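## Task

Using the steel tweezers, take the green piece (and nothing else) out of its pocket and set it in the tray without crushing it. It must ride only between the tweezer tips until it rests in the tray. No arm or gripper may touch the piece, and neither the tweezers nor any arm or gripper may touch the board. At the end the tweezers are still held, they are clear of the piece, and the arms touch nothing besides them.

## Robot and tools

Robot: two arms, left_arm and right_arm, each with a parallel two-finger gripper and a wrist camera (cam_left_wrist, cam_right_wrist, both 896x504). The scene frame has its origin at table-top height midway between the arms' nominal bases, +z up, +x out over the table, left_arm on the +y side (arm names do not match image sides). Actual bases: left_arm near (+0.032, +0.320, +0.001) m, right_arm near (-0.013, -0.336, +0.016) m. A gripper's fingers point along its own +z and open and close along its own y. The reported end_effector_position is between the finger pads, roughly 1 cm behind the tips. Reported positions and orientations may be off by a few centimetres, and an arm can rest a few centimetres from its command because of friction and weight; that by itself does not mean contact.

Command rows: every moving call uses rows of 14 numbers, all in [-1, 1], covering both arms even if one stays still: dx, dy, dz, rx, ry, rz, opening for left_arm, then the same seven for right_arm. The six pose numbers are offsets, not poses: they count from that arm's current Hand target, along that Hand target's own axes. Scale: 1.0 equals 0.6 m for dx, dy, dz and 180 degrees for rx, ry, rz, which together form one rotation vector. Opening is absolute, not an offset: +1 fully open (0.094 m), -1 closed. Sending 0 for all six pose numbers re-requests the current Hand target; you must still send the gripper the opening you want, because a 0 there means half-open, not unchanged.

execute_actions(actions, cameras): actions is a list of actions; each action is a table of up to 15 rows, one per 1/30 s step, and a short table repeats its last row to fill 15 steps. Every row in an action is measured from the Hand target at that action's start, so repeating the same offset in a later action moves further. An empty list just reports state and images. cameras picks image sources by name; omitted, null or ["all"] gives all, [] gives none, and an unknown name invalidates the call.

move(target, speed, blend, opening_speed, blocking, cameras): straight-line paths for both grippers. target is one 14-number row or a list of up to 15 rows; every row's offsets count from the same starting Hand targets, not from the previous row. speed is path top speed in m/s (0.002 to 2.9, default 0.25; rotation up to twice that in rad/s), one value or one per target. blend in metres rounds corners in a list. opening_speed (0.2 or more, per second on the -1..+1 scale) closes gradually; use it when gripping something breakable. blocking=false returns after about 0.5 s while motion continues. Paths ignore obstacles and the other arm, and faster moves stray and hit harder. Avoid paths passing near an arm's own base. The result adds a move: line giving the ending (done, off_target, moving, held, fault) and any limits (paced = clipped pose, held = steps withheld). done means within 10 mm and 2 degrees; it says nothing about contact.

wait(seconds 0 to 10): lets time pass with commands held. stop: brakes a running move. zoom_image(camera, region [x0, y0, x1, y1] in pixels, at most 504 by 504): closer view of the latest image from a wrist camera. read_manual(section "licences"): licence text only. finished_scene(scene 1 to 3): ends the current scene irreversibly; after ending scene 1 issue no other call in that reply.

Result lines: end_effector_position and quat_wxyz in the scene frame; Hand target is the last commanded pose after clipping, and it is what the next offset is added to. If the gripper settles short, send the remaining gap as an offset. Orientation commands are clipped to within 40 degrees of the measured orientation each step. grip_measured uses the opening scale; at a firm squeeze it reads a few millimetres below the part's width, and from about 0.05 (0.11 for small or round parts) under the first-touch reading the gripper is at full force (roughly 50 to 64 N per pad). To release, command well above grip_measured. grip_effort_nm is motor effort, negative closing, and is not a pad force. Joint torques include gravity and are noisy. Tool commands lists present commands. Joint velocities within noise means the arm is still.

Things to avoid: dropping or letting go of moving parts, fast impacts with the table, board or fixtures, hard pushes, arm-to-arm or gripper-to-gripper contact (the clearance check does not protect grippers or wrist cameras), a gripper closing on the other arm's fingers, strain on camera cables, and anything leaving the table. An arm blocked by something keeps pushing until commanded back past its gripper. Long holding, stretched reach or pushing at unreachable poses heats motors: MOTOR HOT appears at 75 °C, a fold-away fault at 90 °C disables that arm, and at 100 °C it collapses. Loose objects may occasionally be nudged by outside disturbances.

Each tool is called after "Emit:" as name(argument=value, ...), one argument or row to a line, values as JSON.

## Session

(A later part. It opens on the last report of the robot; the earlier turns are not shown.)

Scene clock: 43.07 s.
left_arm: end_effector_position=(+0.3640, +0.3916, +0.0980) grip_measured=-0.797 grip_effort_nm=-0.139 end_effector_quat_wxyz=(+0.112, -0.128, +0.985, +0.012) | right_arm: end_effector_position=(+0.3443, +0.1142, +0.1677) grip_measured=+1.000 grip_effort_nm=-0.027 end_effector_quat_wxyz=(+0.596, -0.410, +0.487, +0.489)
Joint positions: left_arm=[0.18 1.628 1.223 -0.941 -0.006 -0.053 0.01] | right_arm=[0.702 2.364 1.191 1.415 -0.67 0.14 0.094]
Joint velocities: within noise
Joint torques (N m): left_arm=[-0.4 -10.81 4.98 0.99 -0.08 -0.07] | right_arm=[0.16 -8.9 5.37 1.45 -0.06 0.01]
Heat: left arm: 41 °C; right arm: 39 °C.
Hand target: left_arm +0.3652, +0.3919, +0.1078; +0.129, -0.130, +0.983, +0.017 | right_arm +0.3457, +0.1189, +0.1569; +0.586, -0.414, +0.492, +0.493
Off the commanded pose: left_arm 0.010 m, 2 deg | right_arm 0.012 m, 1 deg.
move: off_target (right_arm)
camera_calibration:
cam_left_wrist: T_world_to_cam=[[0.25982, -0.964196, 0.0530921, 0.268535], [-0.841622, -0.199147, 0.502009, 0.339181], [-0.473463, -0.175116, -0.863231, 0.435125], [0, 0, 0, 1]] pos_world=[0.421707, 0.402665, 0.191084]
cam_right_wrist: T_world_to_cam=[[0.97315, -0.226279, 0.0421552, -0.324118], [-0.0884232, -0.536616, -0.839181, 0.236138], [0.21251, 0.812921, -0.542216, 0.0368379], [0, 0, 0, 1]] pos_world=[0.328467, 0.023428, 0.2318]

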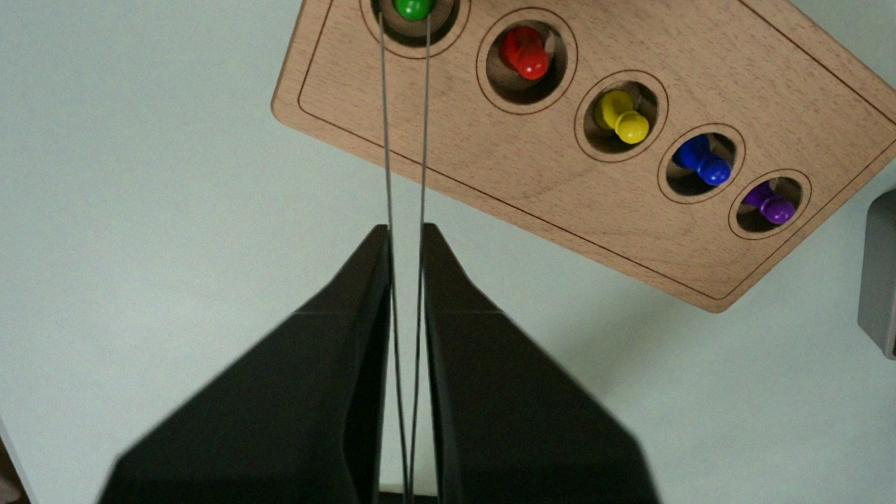

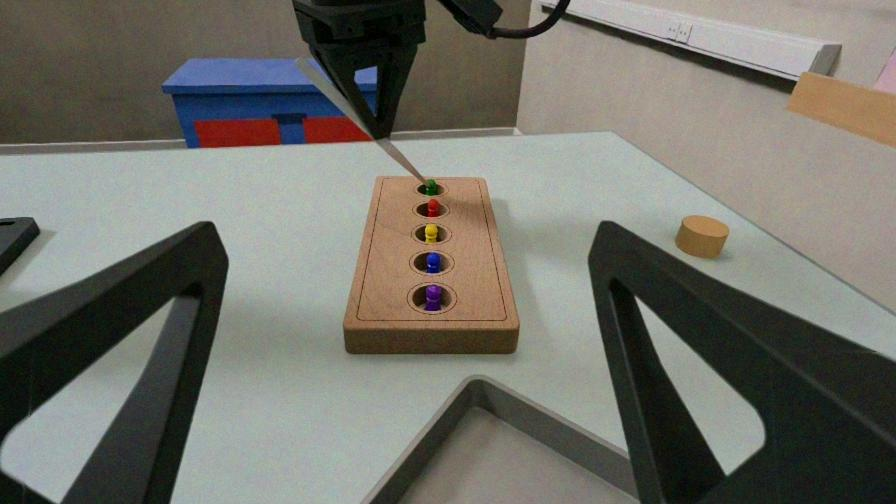

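Emit:
move(
  target=[-0.0065,-0.0051,0.0018,0,0,0,-0.80,0,0,0,0,0,0,1],
  speed=0.04,
)

Emit:
zoom_image(
  camera="cam_right_wrist",
  region=[370, 120, 490, 204],
)

Emit:
zoom_image(
  camera="cam_left_wrist",
  region=[340, 0, 500, 100],
)

Scene clock: 45.57 s.
left_arm: end_effector_position=(+0.3648, +0.3888, +0.0980) grip_measured=-0.797 grip_effort_nm=-0.134 end_effector_quat_wxyz=(+0.112, -0.128, +0.985, +0.012) | right_arm: end_effector_position=(+0.3443, +0.1142, +0.1677) grip_measured=+1.000 grip_effort_nm=-0.037 end_effector_quat_wxyz=(+0.596, -0.410, +0.487, +0.489)
Joint positions: left_arm=[0.17 1.628 1.223 -0.94 -0.008 -0.061 0.01] | right_arm=[0.702 2.364 1.191 1.415 -0.67 0.14 0.094]
Joint velocities: within noise
Joint torques (N m): left_arm=[-0.36 -9.25 6.26 0.96 -0.11 -0.06] | right_arm=[0.17 -8.9 5.37 1.45 -0.07 0.01]
Heat: left arm: 41 °C; right arm: 39 °C.
Hand target: left_arm +0.3699, +0.3900, +0.1078; +0.129, -0.129, +0.983, +0.017 | right_arm +0.3457, +0.1189, +0.1569; +0.586, -0.414, +0.492, +0.493
Off the commanded pose: left_arm 0.011 m, 2 deg | right_arm 0.012 m, 1 deg.
move: off_target (left_arm, right_arm)
camera_calibration:
cam_left_wrist: T_world_to_cam=[[0.259015, -0.964429, 0.0528097, 0.26614], [-0.842167, -0.198732, 0.501258, 0.339421], [-0.472933, -0.174308, -0.863685, 0.434506], [0, 0, 0, 1]] pos_world=[0.422407, 0.399865, 0.191084]
cam_right_wrist: T_world_to_cam=[[0.97315, -0.226279, 0.0421552, -0.324118], [-0.0884232, -0.536616, -0.839181, 0.236138], [0.21251, 0.812921, -0.542216, 0.0368379], [0, 0, 0, 1]] pos_world=[0.328467, 0.023428, 0.2318]

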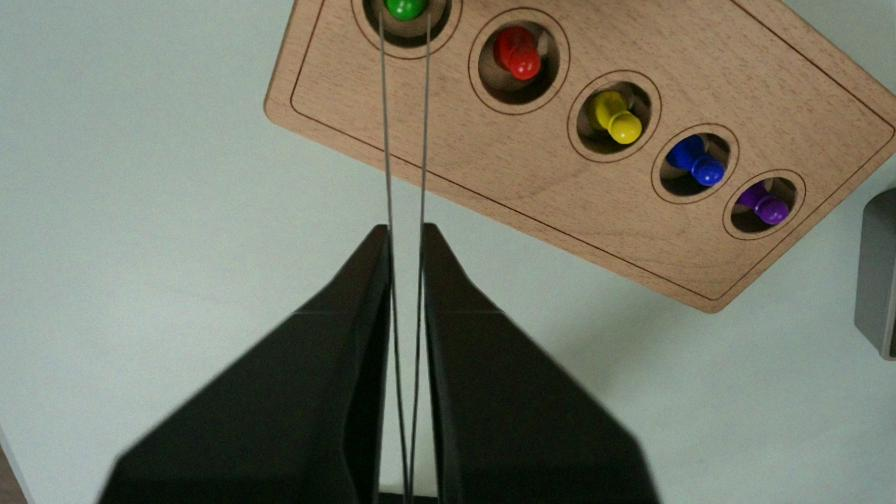

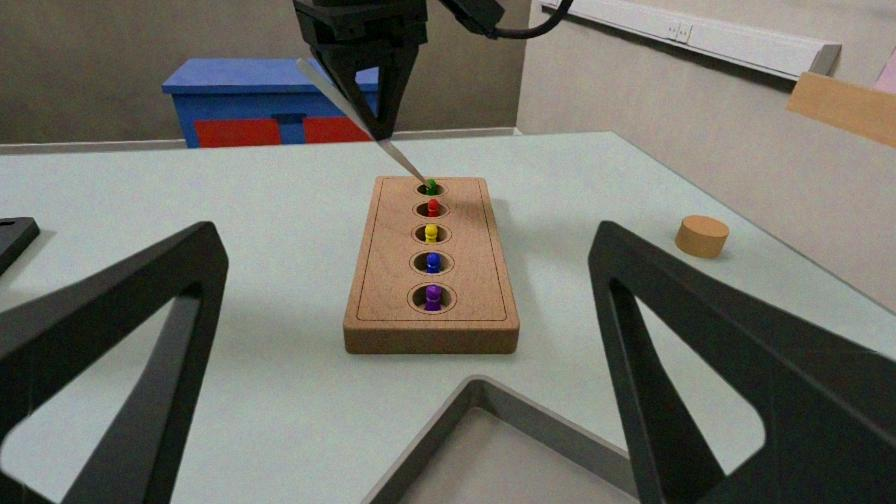

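Scaled by 4.200 from the camera's 896x504 image, which has a finer 1280x720 frame.

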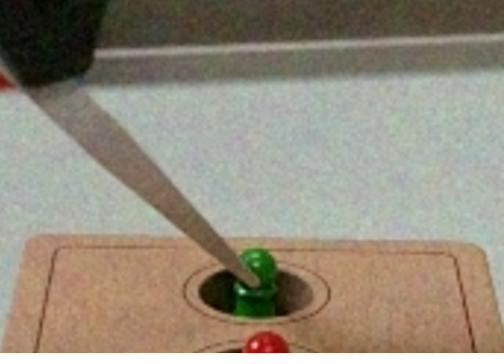

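Scaled by 3.150 from the camera's 896x504 image, which has a finer 1280x720 frame.

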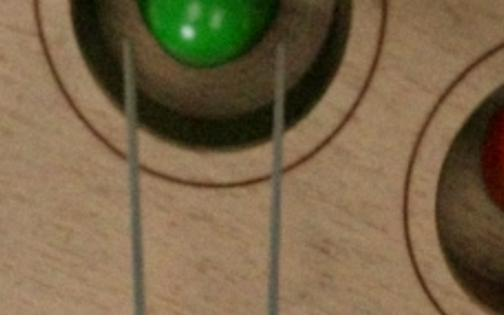

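Emit:
move(
  target=[-0.0035,-0.0007,0.007,0,0,0,-0.80,0,0,0,0,0,0,1],
  speed=0.04,
)

Emit:
zoom_image(
  camera="cam_right_wrist",
  region=[370, 120, 490, 204],
)

Emit:
zoom_image(
  camera="cam_left_wrist",
  region=[340, 0, 500, 100],
)

Scene clock: 47.73 s.
left_arm: end_effector_position=(+0.3675, +0.3894, +0.0987) grip_measured=-0.797 grip_effort_nm=-0.129 end_effector_quat_wxyz=(+0.118, -0.128, +0.985, +0.012) | right_arm: end_effector_position=(+0.3443, +0.1142, +0.1677) grip_measured=+1.000 grip_effort_nm=-0.032 end_effector_quat_wxyz=(+0.596, -0.410, +0.487, +0.489)
Joint positions: left_arm=[0.17 1.628 1.223 -0.929 -0.009 -0.062 0.01] | right_arm=[0.702 2.364 1.191 1.415 -0.67 0.14 0.094]
Joint velocities: within noise
Joint torques (N m): left_arm=[-0.49 -8.12 6.27 0.98 -0.1 -0.05] | right_arm=[0.17 -8.88 5.37 1.45 -0.06 0.01]
Heat: left arm: 42 °C; right arm: 39 °C.
Hand target: left_arm +0.3730, +0.3904, +0.1043; +0.129, -0.129, +0.983, +0.017 | right_arm +0.3457, +0.1189, +0.1569; +0.586, -0.414, +0.492, +0.493
Off the commanded pose: left_arm 0.008 m, 1 deg | right_arm 0.012 m, 1 deg.
move: off_target (right_arm)
camera_calibration:
cam_left_wrist: T_world_to_cam=[[0.259588, -0.964242, 0.0534051, 0.265676], [-0.847486, -0.200944, 0.491313, 0.345307], [-0.463013, -0.172799, -0.869344, 0.432886], [0, 0, 0, 1]] pos_world=[0.424108, 0.400365, 0.192485]
cam_right_wrist: T_world_to_cam=[[0.97315, -0.226279, 0.0421552, -0.324118], [-0.0884232, -0.536616, -0.839181, 0.236138], [0.21251, 0.812921, -0.542216, 0.0368379], [0, 0, 0, 1]] pos_world=[0.328467, 0.023428, 0.2318]

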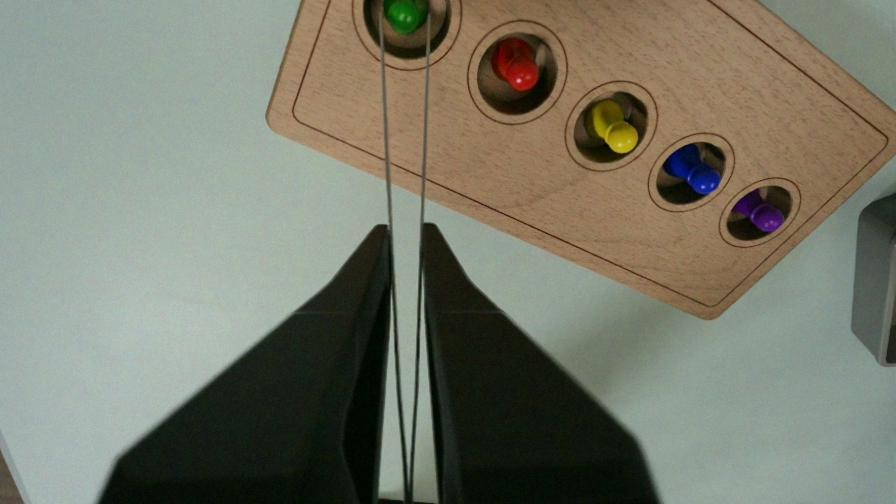

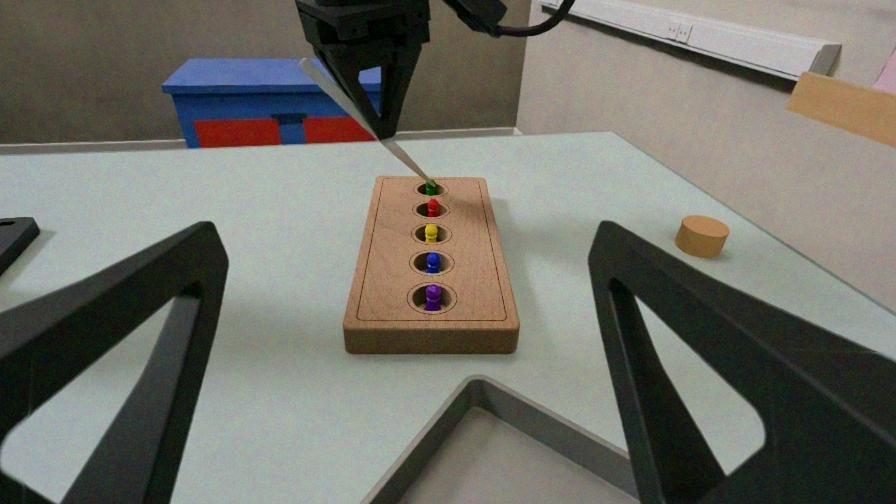

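Scaled by 4.200 from the camera's 896x504 image, which has a finer 1280x720 frame.

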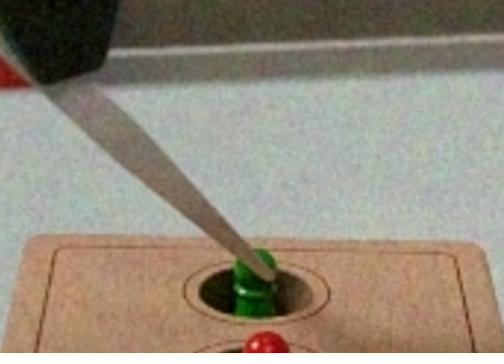

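Scaled by 3.150 from the camera's 896x504 image, which has a finer 1280x720 frame.

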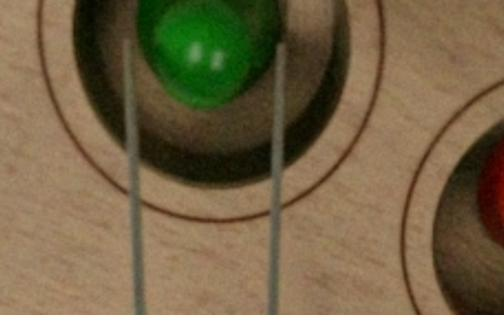

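Emit:
move(
  target=[0.001,0,0.0066,0,0,0,-0.80,0,0,0,0,0,0,1],
  speed=0.04,
)

Emit:
zoom_image(
  camera="cam_right_wrist",
  region=[370, 120, 490, 204],
)

Emit:
zoom_image(
  camera="cam_left_wrist",
  region=[340, 0, 500, 100],
)

Scene clock: 53.47 s.
left_arm: end_effector_position=(+0.3712, +0.3902, +0.0996) grip_measured=-0.797 grip_effort_nm=-0.134 end_effector_quat_wxyz=(+0.126, -0.128, +0.984, +0.013) | right_arm: end_effector_position=(+0.3443, +0.1142, +0.1677) grip_measured=+1.000 grip_effort_nm=-0.027 end_effector_quat_wxyz=(+0.596, -0.410, +0.487, +0.489)
Joint positions: left_arm=[0.17 1.628 1.223 -0.913 -0.009 -0.062 0.01] | right_arm=[0.702 2.364 1.191 1.415 -0.67 0.14 0.094]
Joint velocities: within noise
Joint torques (N m): left_arm=[-0.46 -7.72 5.5 1 -0.12 -0.07] | right_arm=[0.16 -8.88 5.38 1.45 -0.06 0.01]
Heat: left arm: 42 °C; right arm: 39 °C.
Hand target: left_arm +0.3734, +0.3905, +0.1003; +0.129, -0.130, +0.983, +0.017 | right_arm +0.3457, +0.1189, +0.1569; +0.586, -0.414, +0.492, +0.493
Off the commanded pose: left_arm 0.002 m, 1 deg | right_arm 0.012 m, 1 deg.
move: off_target (right_arm)
camera_calibration:
cam_left_wrist: T_world_to_cam=[[0.259228, -0.964291, 0.0542491, 0.265474], [-0.8548, -0.202923, 0.477639, 0.353041], [-0.449575, -0.170189, -0.87688, 0.430292], [0, 0, 0, 1]] pos_world=[0.42641, 0.400866, 0.194286]
cam_right_wrist: T_world_to_cam=[[0.97315, -0.226279, 0.0421552, -0.324118], [-0.0884232, -0.536616, -0.839181, 0.236138], [0.21251, 0.812921, -0.542216, 0.0368379], [0, 0, 0, 1]] pos_world=[0.328467, 0.023428, 0.2318]

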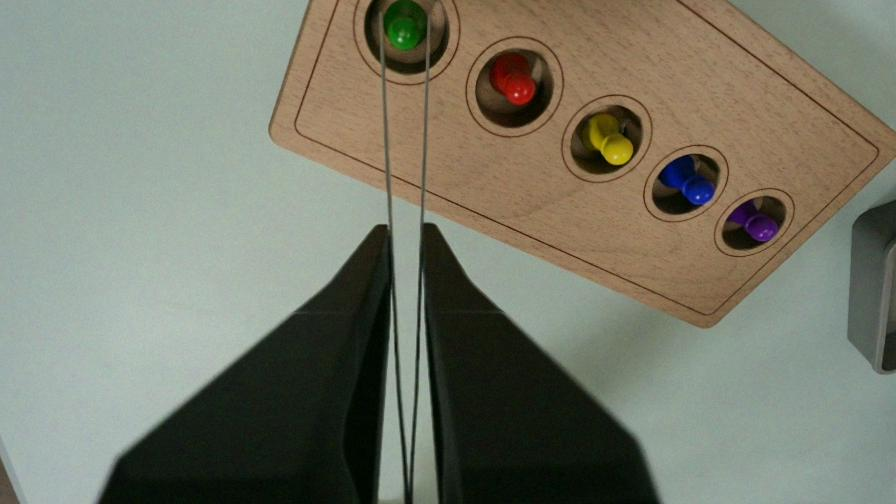

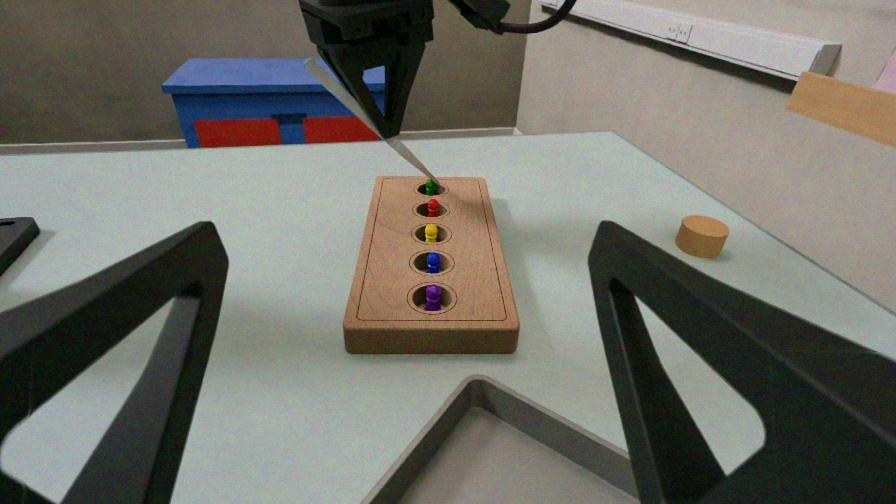

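Scaled by 4.200 from the camera's 896x504 image, which has a finer 1280x720 frame.

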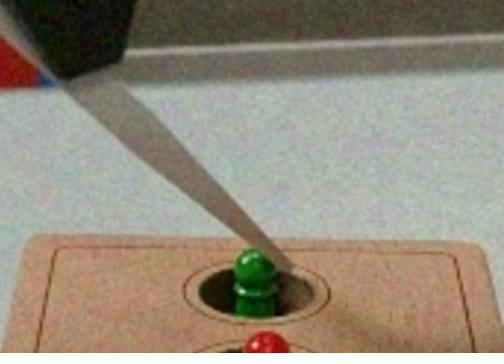

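Scaled by 3.150 from the camera's 896x504 image, which has a finer 1280x720 frame.

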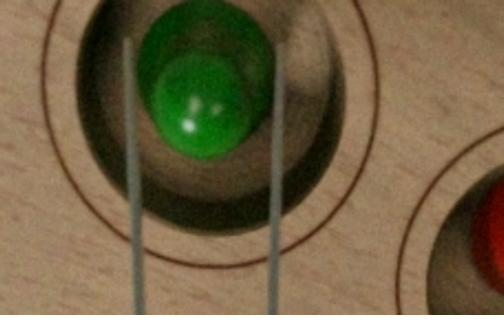

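Emit:
move(
  target=[0.0113,0,0.009,0,0,0,-0.80,0,0,0,0,0,0,1],
  speed=0.04,
)

Emit:
zoom_image(
  camera="cam_right_wrist",
  region=[370, 120, 490, 204],
)

Emit:
zoom_image(
  camera="cam_left_wrist",
  region=[340, 0, 500, 100],
)

Scene clock: 55.93 s.
left_arm: end_effector_position=(+0.3677, +0.3896, +0.0901) grip_measured=-0.797 grip_effort_nm=-0.139 end_effector_quat_wxyz=(+0.122, -0.129, +0.984, +0.013) | right_arm: end_effector_position=(+0.3443, +0.1142, +0.1677) grip_measured=+1.000 grip_effort_nm=-0.037 end_effector_quat_wxyz=(+0.596, -0.410, +0.487, +0.489)
Joint positions: left_arm=[0.17 1.628 1.187 -0.884 -0.009 -0.063 0.01] | right_arm=[0.702 2.364 1.191 1.415 -0.67 0.14 0.094]
Joint velocities: within noise
Joint torques (N m): left_arm=[-0.55 -9.03 4.98 1.01 -0.11 -0.07] | right_arm=[0.17 -8.88 5.37 1.45 -0.06 0.01]
Heat: left arm: 42 °C; right arm: 39 °C.
Hand target: left_arm +0.3685, +0.3892, +0.0933; +0.129, -0.129, +0.983, +0.017 | right_arm +0.3457, +0.1189, +0.1569; +0.586, -0.414, +0.492, +0.493
Off the commanded pose: left_arm 0.003 m, 1 deg | right_arm 0.012 m, 1 deg.
move: off_target (right_arm)
camera_calibration:
cam_left_wrist: T_world_to_cam=[[0.260327, -0.964012, 0.0539607, 0.265736], [-0.851099, -0.202727, 0.484284, 0.352451], [-0.455916, -0.171998, -0.873245, 0.422919], [0, 0, 0, 1]] pos_world=[0.423609, 0.400365, 0.184285]
cam_right_wrist: T_world_to_cam=[[0.97315, -0.226279, 0.0421552, -0.324118], [-0.0884232, -0.536616, -0.839181, 0.236138], [0.21251, 0.812921, -0.542216, 0.0368379], [0, 0, 0, 1]] pos_world=[0.328467, 0.023428, 0.2318]

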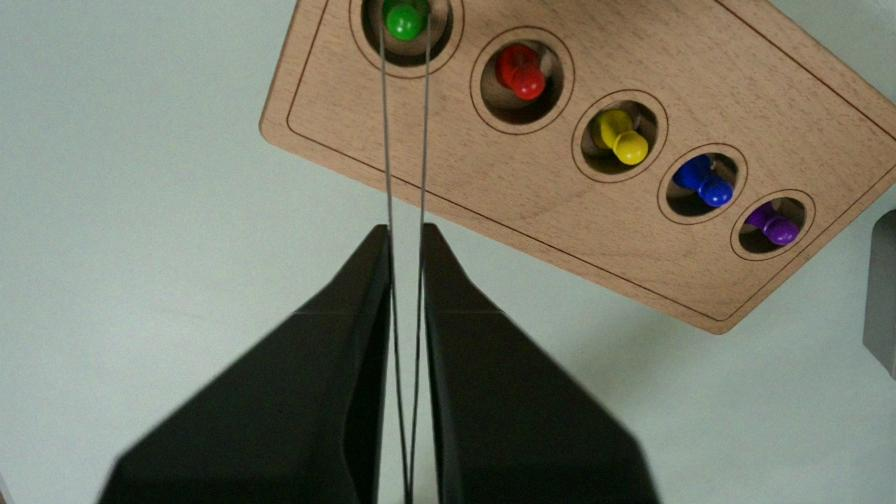

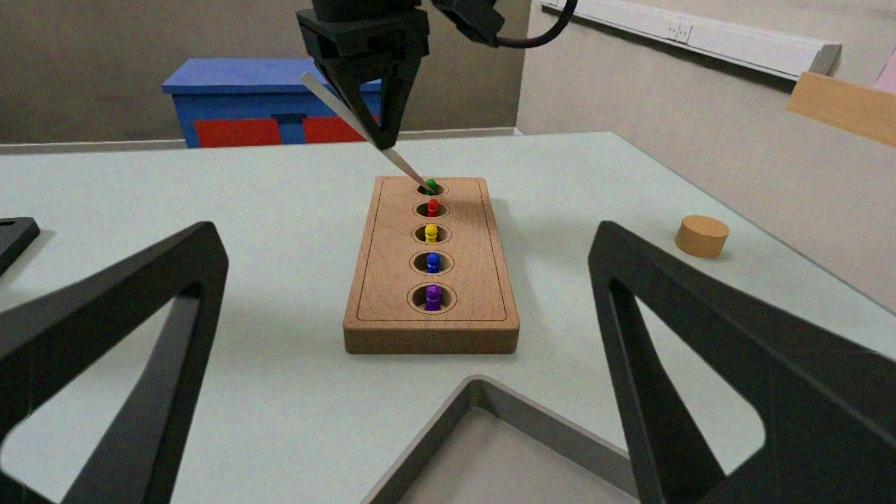

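Scaled by 4.200 from the camera's 896x504 image, which has a finer 1280x720 frame.

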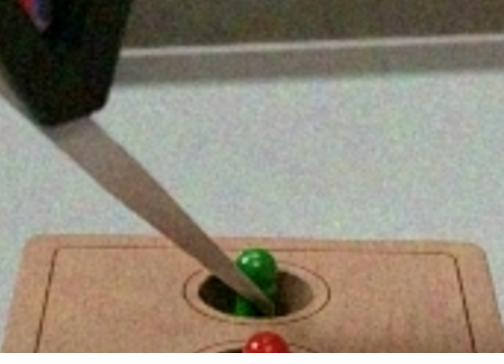

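Scaled by 3.150 from the camera's 896x504 image, which has a finer 1280x720 frame.

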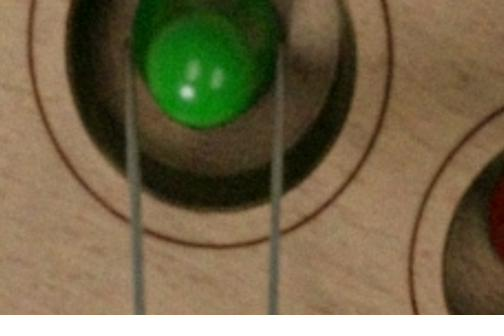

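Emit:
move(
  target=[0,0,0,0,0,0,-0.83,0,0,0,0,0,0,1],
  speed=0.04,
  opening_speed=0.2,
)

Emit:
zoom_image(
  camera="cam_right_wrist",
  region=[370, 120, 490, 204],
)

Emit:
zoom_image(
  camera="cam_left_wrist",
  region=[340, 0, 500, 100],
)

Scene clock: 58.50 s.
left_arm: end_effector_position=(+0.3679, +0.3896, +0.0901) grip_measured=-0.827 grip_effort_nm=-0.178 end_effector_quat_wxyz=(+0.122, -0.129, +0.984, +0.013) | right_arm: end_effector_position=(+0.3443, +0.1142, +0.1677) grip_measured=+1.000 grip_effort_nm=-0.027 end_effector_quat_wxyz=(+0.596, -0.410, +0.487, +0.489)
Joint positions: left_arm=[0.17 1.628 1.187 -0.883 -0.009 -0.063 0.008] | right_arm=[0.702 2.364 1.191 1.415 -0.67 0.14 0.094]
Joint velocities: within noise
Joint torques (N m): left_arm=[-0.53 -8.91 4.97 1.03 -0.09 -0.07] | right_arm=[0.17 -8.88 5.38 1.45 -0.06 0.01]
Heat: left arm: 42 °C; right arm: 39 °C.
Hand target: left_arm +0.3685, +0.3892, +0.0933; +0.129, -0.129, +0.983, +0.017 | right_arm +0.3457, +0.1189, +0.1569; +0.586, -0.414, +0.492, +0.493
Off the commanded pose: left_arm 0.003 m, 1 deg | right_arm 0.012 m, 1 deg.
move: off_target (right_arm)
camera_calibration:
cam_left_wrist: T_world_to_cam=[[0.260283, -0.964026, 0.0539194, 0.265736], [-0.851444, -0.202836, 0.483632, 0.352798], [-0.455297, -0.171791, -0.873609, 0.422773], [0, 0, 0, 1]] pos_world=[0.423709, 0.400365, 0.184386]
cam_right_wrist: T_world_to_cam=[[0.97315, -0.226279, 0.0421552, -0.324118], [-0.0884232, -0.536616, -0.839181, 0.236138], [0.21251, 0.812921, -0.542216, 0.0368379], [0, 0, 0, 1]] pos_world=[0.328467, 0.023428, 0.2318]

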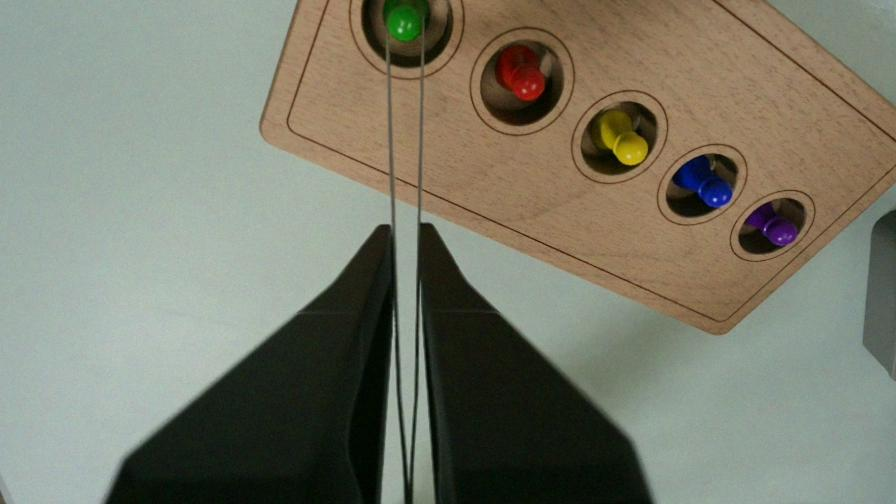

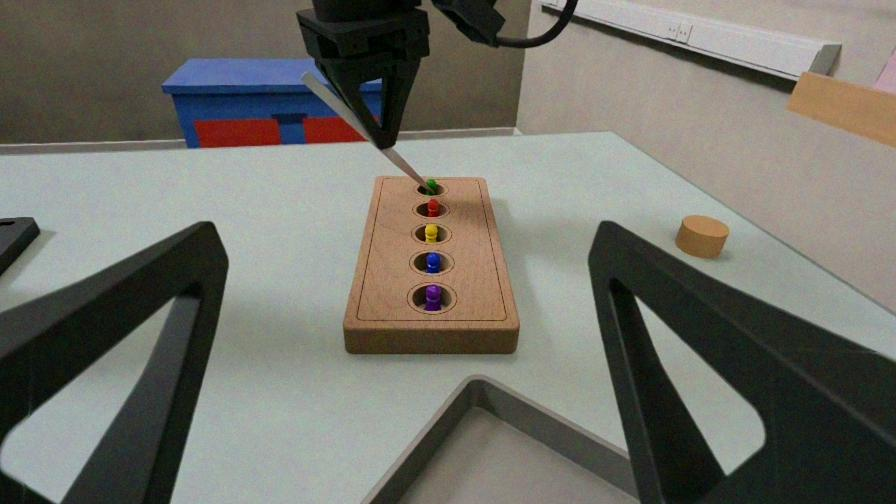

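Scaled by 4.200 from the camera's 896x504 image, which has a finer 1280x720 frame.

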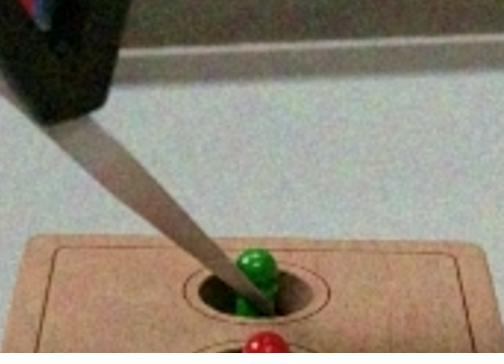

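Scaled by 3.150 from the camera's 896x504 image, which has a finer 1280x720 frame.

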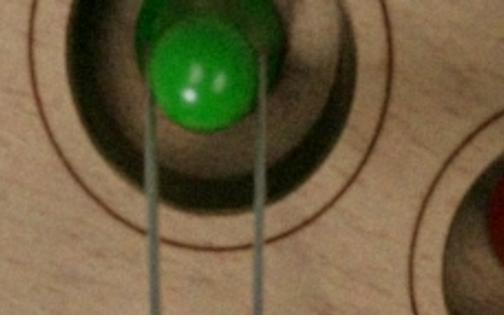

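Emit:
move(
  target=[0,0,0,0,0,0,-0.85,0,0,0,0,0,0,1],
  speed=0.04,
  opening_speed=0.2,
  cameras=["cam_left_wrist"],
)

Emit:
zoom_image(
  camera="cam_left_wrist",
  region=[340, 0, 500, 100],
)

Scene clock: 59.87 s.
left_arm: end_effector_position=(+0.3679, +0.3897, +0.0901) grip_measured=-0.845 grip_effort_nm=-0.247 end_effector_quat_wxyz=(+0.122, -0.129, +0.984, +0.013) | right_arm: end_effector_position=(+0.3443, +0.1142, +0.1677) grip_measured=+1.000 grip_effort_nm=-0.032 end_effector_quat_wxyz=(+0.596, -0.410, +0.487, +0.489)
Joint positions: left_arm=[0.17 1.628 1.187 -0.883 -0.01 -0.063 0.007] | right_arm=[0.702 2.364 1.191 1.415 -0.67 0.14 0.094]
Joint velocities: within noise
Joint torques (N m): left_arm=[-0.49 -8.96 4.93 0.99 -0.1 -0.07] | right_arm=[0.18 -8.88 5.37 1.44 -0.06 0.01]
Heat: left arm: 41 °C; right arm: 39 °C.
Hand target: left_arm +0.3684, +0.3892, +0.0933; +0.129, -0.129, +0.983, +0.017 | right_arm +0.3457, +0.1189, +0.1569; +0.586, -0.414, +0.492, +0.493
Off the commanded pose: left_arm 0.003 m, 1 deg | right_arm 0.012 m, 1 deg.
move: off_target (right_arm)
camera_calibration:
cam_left_wrist: T_world_to_cam=[[0.260358, -0.96402, 0.0536575, 0.265847], [-0.851412, -0.203028, 0.483608, 0.352886], [-0.455314, -0.171596, -0.873638, 0.422725], [0, 0, 0, 1]] pos_world=[0.423709, 0.400465, 0.184386]
Images, in order (width x height): cam_left_wrist 896x504.

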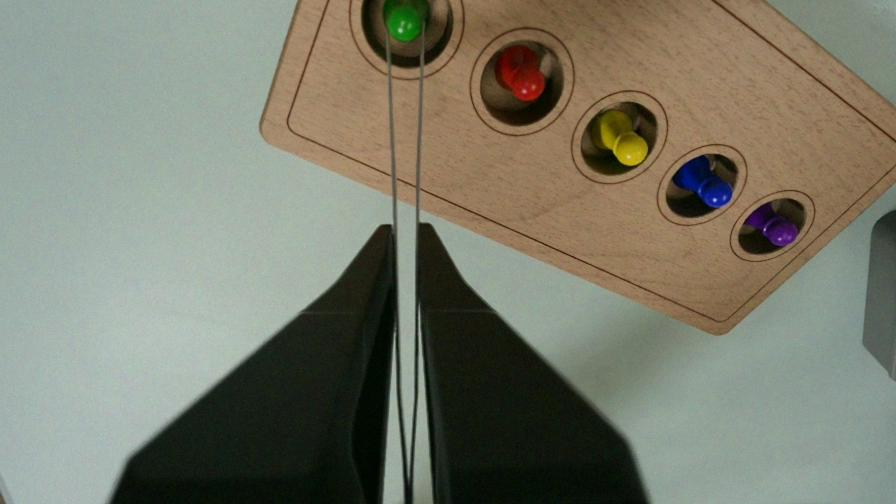

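Scaled by 3.150 from the camera's 896x504 image, which has a finer 1280x720 frame.

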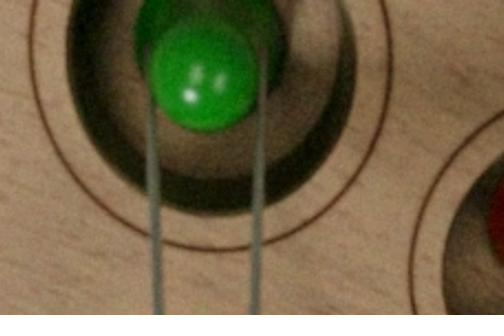

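Emit:
move(
  target=[-0.0237,0,-0.0885,0,0,0,-0.85,0,0,0,0,0,0,1],
  speed=0.08,
)

Emit:
zoom_image(
  camera="cam_right_wrist",
  region=[330, 70, 500, 204],
)

Emit:
zoom_image(
  camera="cam_left_wrist",
  region=[340, 0, 500, 100],
)

Scene clock: 70.17 s.
left_arm: end_effector_position=(+0.3662, +0.3893, +0.1303) grip_measured=-0.845 grip_effort_nm=-0.247 end_effector_quat_wxyz=(+0.109, -0.129, +0.986, +0.012) | right_arm: end_effector_position=(+0.3443, +0.1142, +0.1677) grip_measured=+1.000 grip_effort_nm=-0.042 end_effector_quat_wxyz=(+0.596, -0.410, +0.487, +0.489)
Joint positions: left_arm=[0.17 1.628 1.354 -1.078 -0.01 -0.063 0.007] | right_arm=[0.702 2.364 1.191 1.415 -0.67 0.14 0.094]
Joint velocities: within noise
Joint torques (N m): left_arm=[-0.53 -10.84 7.21 0.7 -0.1 -0.08] | right_arm=[0.17 -8.9 5.38 1.45 -0.06 0.02]
Heat: left arm: 41 °C; right arm: 39 °C.
Hand target: left_arm +0.3686, +0.3892, +0.1484; +0.130, -0.129, +0.983, +0.017 | right_arm +0.3457, +0.1189, +0.1569; +0.586, -0.414, +0.492, +0.493
Off the commanded pose: left_arm 0.018 m, 2 deg | right_arm 0.012 m, 1 deg.
move: off_target (left_arm, right_arm)
camera_calibration:
cam_left_wrist: T_world_to_cam=[[0.261832, -0.963727, 0.0517136, 0.263355], [-0.83804, -0.200455, 0.507451, 0.322895], [-0.478678, -0.176205, -0.860127, 0.465577], [0, 0, 0, 1]] pos_world=[0.424505, 0.400565, 0.222984]
cam_right_wrist: T_world_to_cam=[[0.97315, -0.226279, 0.0421552, -0.324118], [-0.0884232, -0.536616, -0.839181, 0.236138], [0.21251, 0.812921, -0.542216, 0.0368379], [0, 0, 0, 1]] pos_world=[0.328467, 0.023428, 0.2318]

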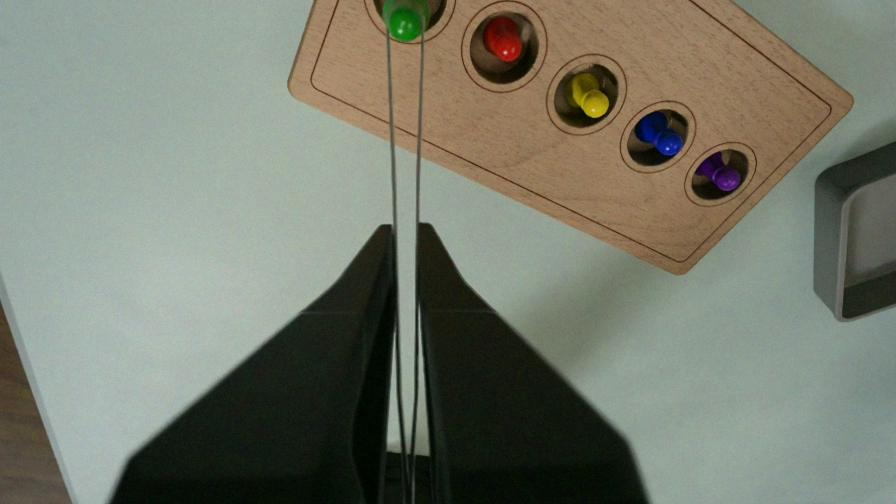

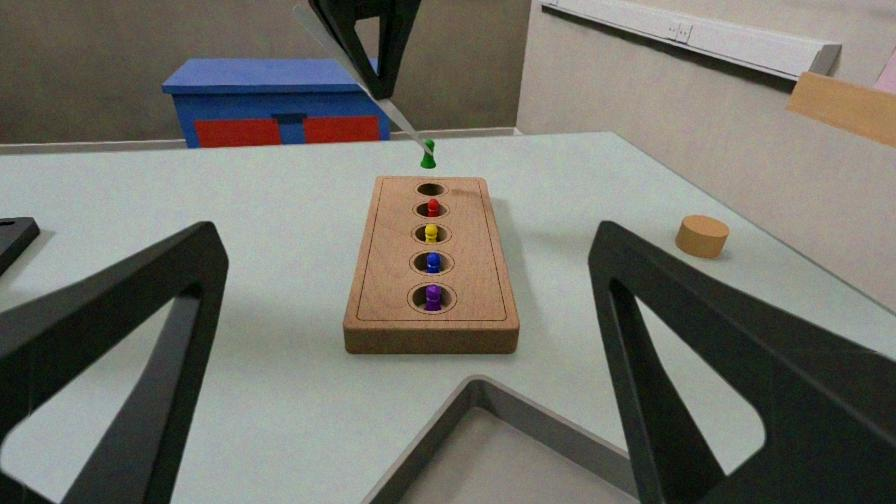

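Scaled by 2.965 from the camera's 896x504 image, which has a finer 1280x720 frame.

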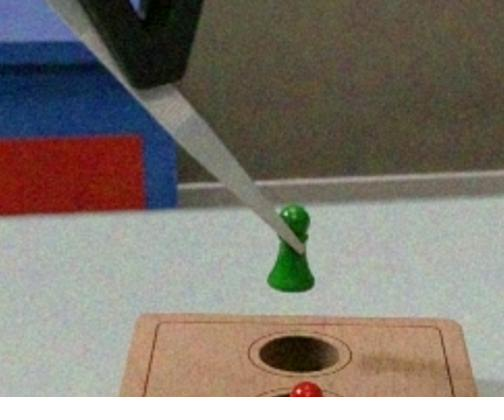

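Scaled by 3.150 from the camera's 896x504 image, which has a finer 1280x720 frame.

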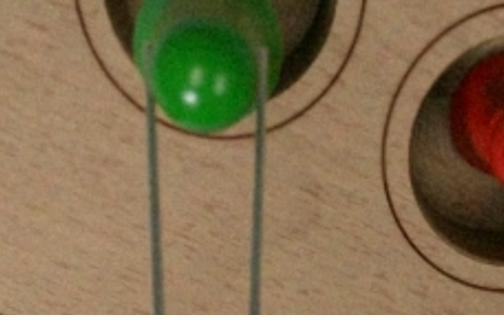

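Emit:
move(
  target=[
    [-0.0129,0,-0.0483,0,0,0,-0.85,-0.012,-0.012,-0.06,0,0,0,1],
    [0.1377,-0.409,-0.0743,0.0431,0,0.1609,-0.85,-0.044,-0.0442,-0.2507,0,0,0,1],
  ],
  speed=0.13,
  blend=0.015,
)

Scene clock: 75.57 s.
left_arm: end_effector_position=(+0.3390, +0.1283, +0.1655) grip_measured=-0.845 grip_effort_nm=-0.242 end_effector_quat_wxyz=(+0.125, +0.135, +0.983, -0.022) | right_arm: end_effector_position=(+0.3508, -0.0323, +0.1288) grip_measured=+1.000 grip_effort_nm=-0.032 end_effector_quat_wxyz=(+0.531, -0.412, +0.556, +0.490)
Joint positions: left_arm=[-0.622 1.688 1.551 -1.191 -0.071 -0.316 0.007] | right_arm=[0.364 2.219 0.835 1.468 -1.018 0.179 0.094]
Joint velocities: within noise
Joint torques (N m): left_arm=[0.12 -7.34 7.49 0.79 -0.15 -0.08] | right_arm=[-0.44 -12.27 1.91 2.59 -0.13 -0.09]
Heat: left arm: 41 °C; right arm: 39 °C.
Hand target: left_arm +0.3438, +0.1284, +0.1699; +0.129, +0.129, +0.983, -0.017 | right_arm +0.3454, -0.0360, +0.1568; +0.586, -0.414, +0.493, +0.493
Off the commanded pose: left_arm 0.007 m, 1 deg | right_arm 0.029 m, 10 deg.
joint sent to its limit (right arm) — joint 4 (wrist pitch), upper limit. The joint targets are off in orientation, not in position.
move: off_target (right_arm)
camera_calibration:
cam_left_wrist: T_world_to_cam=[[-0.265844, -0.962353, 0.0566044, 0.195035], [-0.839408, 0.259955, 0.477303, 0.176252], [-0.474048, 0.0793737, -0.876914, 0.405229], [0, 0, 0, 1]] pos_world=[0.391894, 0.10971, 0.260185]
cam_right_wrist: T_world_to_cam=[[0.973238, -0.218012, -0.0726463, -0.346961], [-0.197833, -0.634055, -0.747553, 0.14883], [0.116914, 0.741919, -0.660217, 0.1799], [0, 0, 0, 1]] pos_world=[0.346087, -0.114746, 0.204826]

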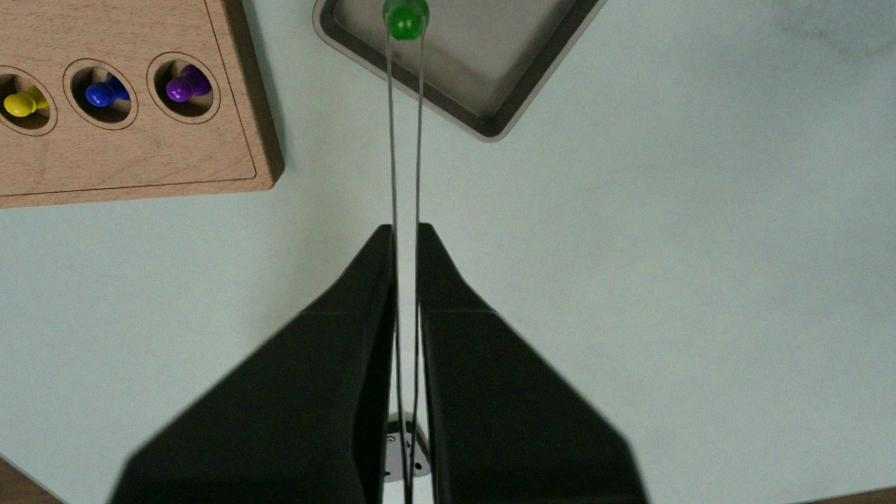

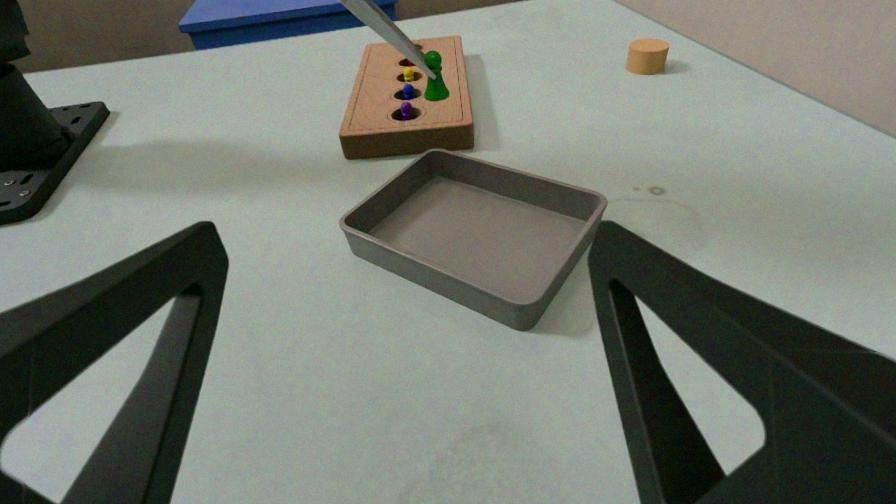

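Emit:
move(
  target=[0.015,-0.0333,0.108,0,0,0,-0.85,0,0,0,0,0,0,1],
  speed=0.1,
)

Emit:
zoom_image(
  camera="cam_right_wrist",
  region=[330, 40, 630, 340],
)

Scene clock: 78.90 s.
left_arm: end_effector_position=(+0.3451, +0.1068, +0.1087) grip_measured=-0.845 grip_effort_nm=-0.237 end_effector_quat_wxyz=(+0.128, +0.132, +0.983, -0.024) | right_arm: end_effector_position=(+0.3506, -0.0322, +0.1288) grip_measured=+1.000 grip_effort_nm=-0.032 end_effector_quat_wxyz=(+0.531, -0.412, +0.555, +0.490)
Joint positions: left_arm=[-0.666 1.748 1.394 -0.967 -0.082 -0.363 0.007] | right_arm=[0.364 2.219 0.835 1.468 -1.018 0.179 0.094]
Joint velocities: within noise
Joint torques (N m): left_arm=[-0.31 -8.18 5.22 1.01 -0.21 -0.05] | right_arm=[-0.46 -12.3 1.91 2.58 -0.14 -0.09]
Heat: left arm: 41 °C; right arm: 40 °C.
Hand target: left_arm +0.3465, +0.1071, +0.1049; +0.129, +0.129, +0.983, -0.017 | right_arm +0.3455, -0.0360, +0.1568; +0.586, -0.414, +0.493, +0.493
Off the commanded pose: left_arm 0.004 m, 1 deg | right_arm 0.029 m, 10 deg.
joint sent to its limit (right arm) — joint 4 (wrist pitch), upper limit. The joint targets are off in orientation, not in position.
move: off_target (right_arm)
camera_calibration:
cam_left_wrist: T_world_to_cam=[[-0.26121, -0.963389, 0.0604174, 0.177262], [-0.844, 0.258317, 0.470039, 0.216657], [-0.468437, 0.0717865, -0.880576, 0.359347], [0, 0, 0, 1]] pos_world=[0.397493, 0.0890103, 0.203885]
cam_right_wrist: T_world_to_cam=[[0.973441, -0.217372, -0.0718441, -0.347002], [-0.196832, -0.634388, -0.747535, 0.148486], [0.116916, 0.741823, -0.660325, 0.179848], [0, 0, 0, 1]] pos_world=[0.345985, -0.114646, 0.204826]

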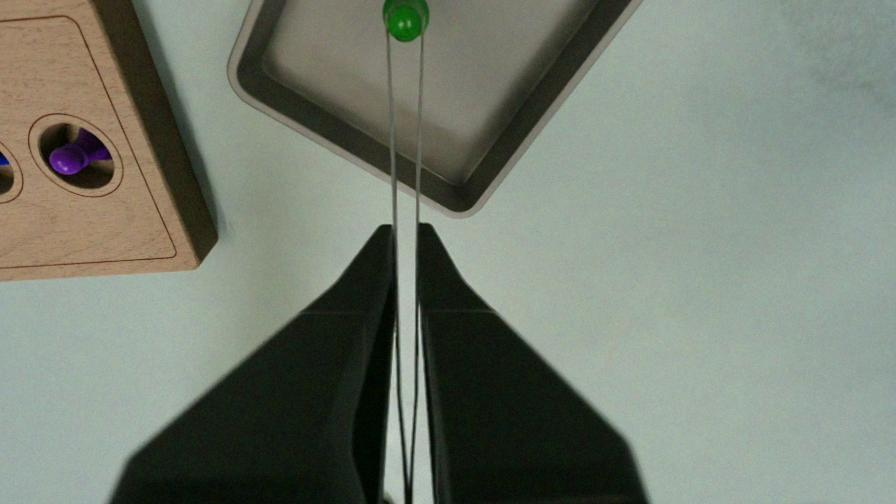

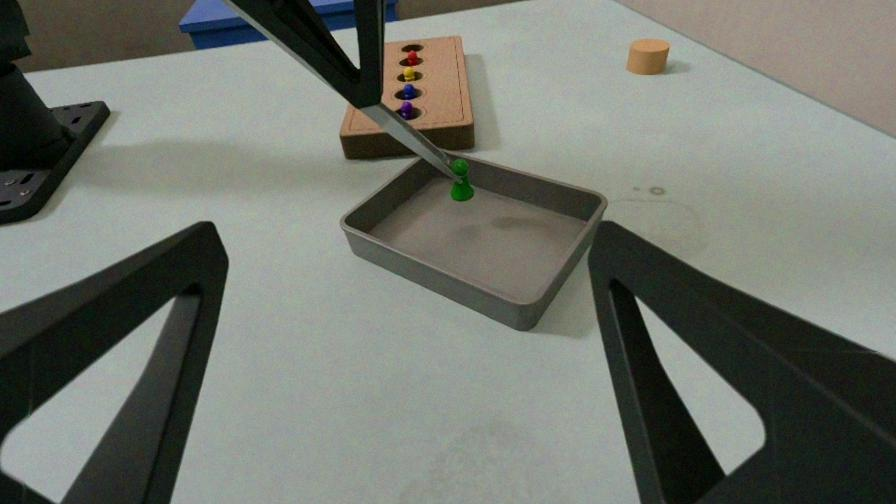

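Scaled by 1.680 from the camera's 896x504 image, which has a finer 1280x720 frame.

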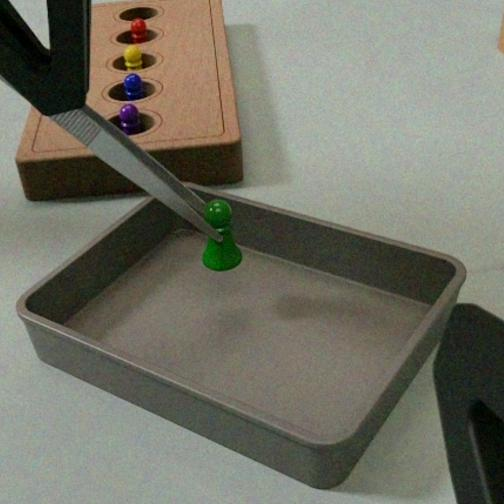

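Emit:
move(
  target=[0.012,-0.0167,0.045,0,0,0,-0.85,0,0,0,0,0,0,1],
  speed=0.06,
)

Emit:
zoom_image(
  camera="cam_right_wrist",
  region=[380, 100, 560, 300],
)

Scene clock: 81.07 s.
left_arm: end_effector_position=(+0.3436, +0.0968, +0.0830) grip_measured=-0.845 grip_effort_nm=-0.242 end_effector_quat_wxyz=(+0.131, +0.131, +0.982, -0.025) | right_arm: end_effector_position=(+0.3506, -0.0322, +0.1288) grip_measured=+1.000 grip_effort_nm=-0.037 end_effector_quat_wxyz=(+0.531, -0.412, +0.555, +0.490)
Joint positions: left_arm=[-0.692 1.778 1.325 -0.865 -0.09 -0.389 0.007] | right_arm=[0.364 2.219 0.835 1.468 -1.019 0.179 0.094]
Joint velocities: within noise
Joint torques (N m): left_arm=[-0.32 -8.14 4.93 1.02 -0.16 -0.06] | right_arm=[-0.46 -12.29 1.89 2.59 -0.15 -0.08]
Heat: left arm: 41 °C; right arm: 41 °C.
Hand target: left_arm +0.3438, +0.0975, +0.0768; +0.129, +0.129, +0.983, -0.017 | right_arm +0.3454, -0.0360, +0.1568; +0.586, -0.414, +0.492, +0.493
Off the commanded pose: left_arm 0.006 m, 1 deg | right_arm 0.029 m, 10 deg.
joint sent to its limit (right arm) — joint 4 (wrist pitch), upper limit. The joint targets are off in orientation, not in position.
move: off_target (right_arm)
camera_calibration:
cam_left_wrist: T_world_to_cam=[[-0.260998, -0.963342, 0.0620636, 0.168554], [-0.846395, 0.259282, 0.465176, 0.231199], [-0.464216, 0.0688797, -0.88304, 0.335652], [0, 0, 0, 1]] pos_world=[0.395493, 0.07931, 0.178385]
cam_right_wrist: T_world_to_cam=[[0.973538, -0.216945, -0.0718215, -0.346894], [-0.196532, -0.634452, -0.74756, 0.14836], [0.116612, 0.741893, -0.6603, 0.179968], [0, 0, 0, 1]] pos_world=[0.345886, -0.114646, 0.204826]

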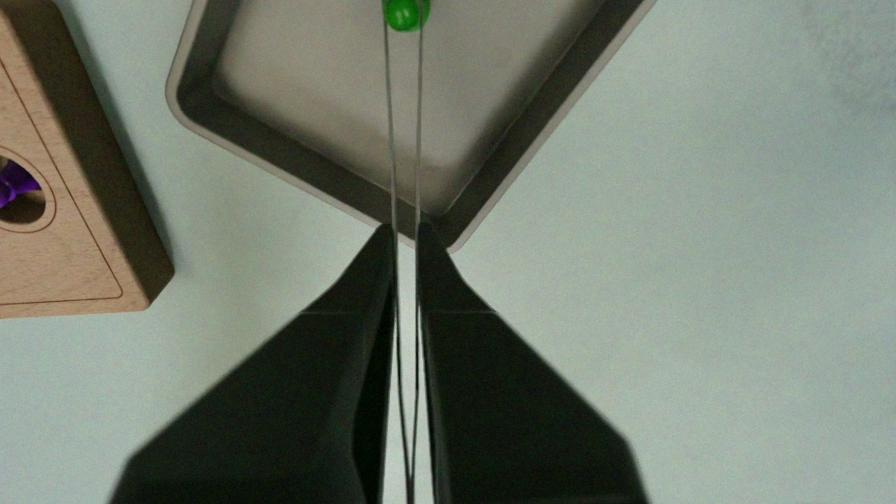

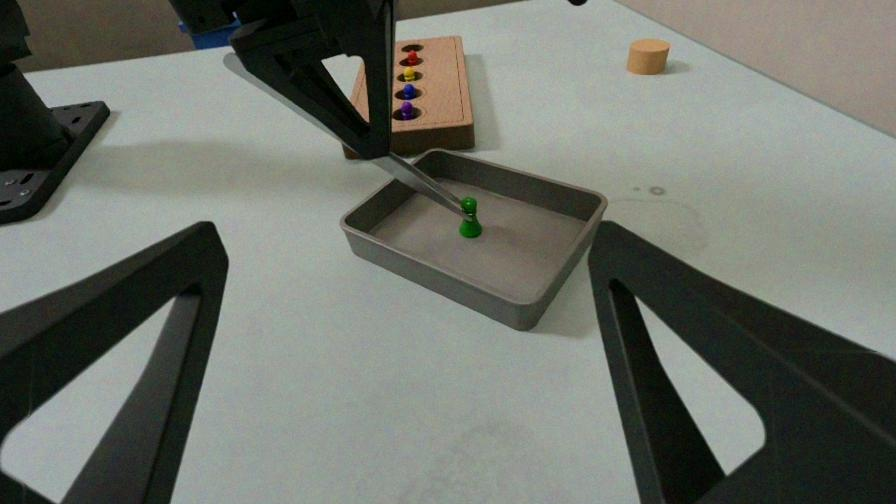

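Scaled by 2.520 from the camera's 896x504 image, which has a finer 1280x720 frame.

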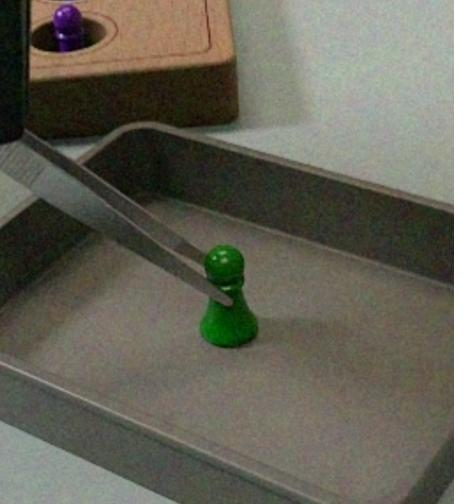

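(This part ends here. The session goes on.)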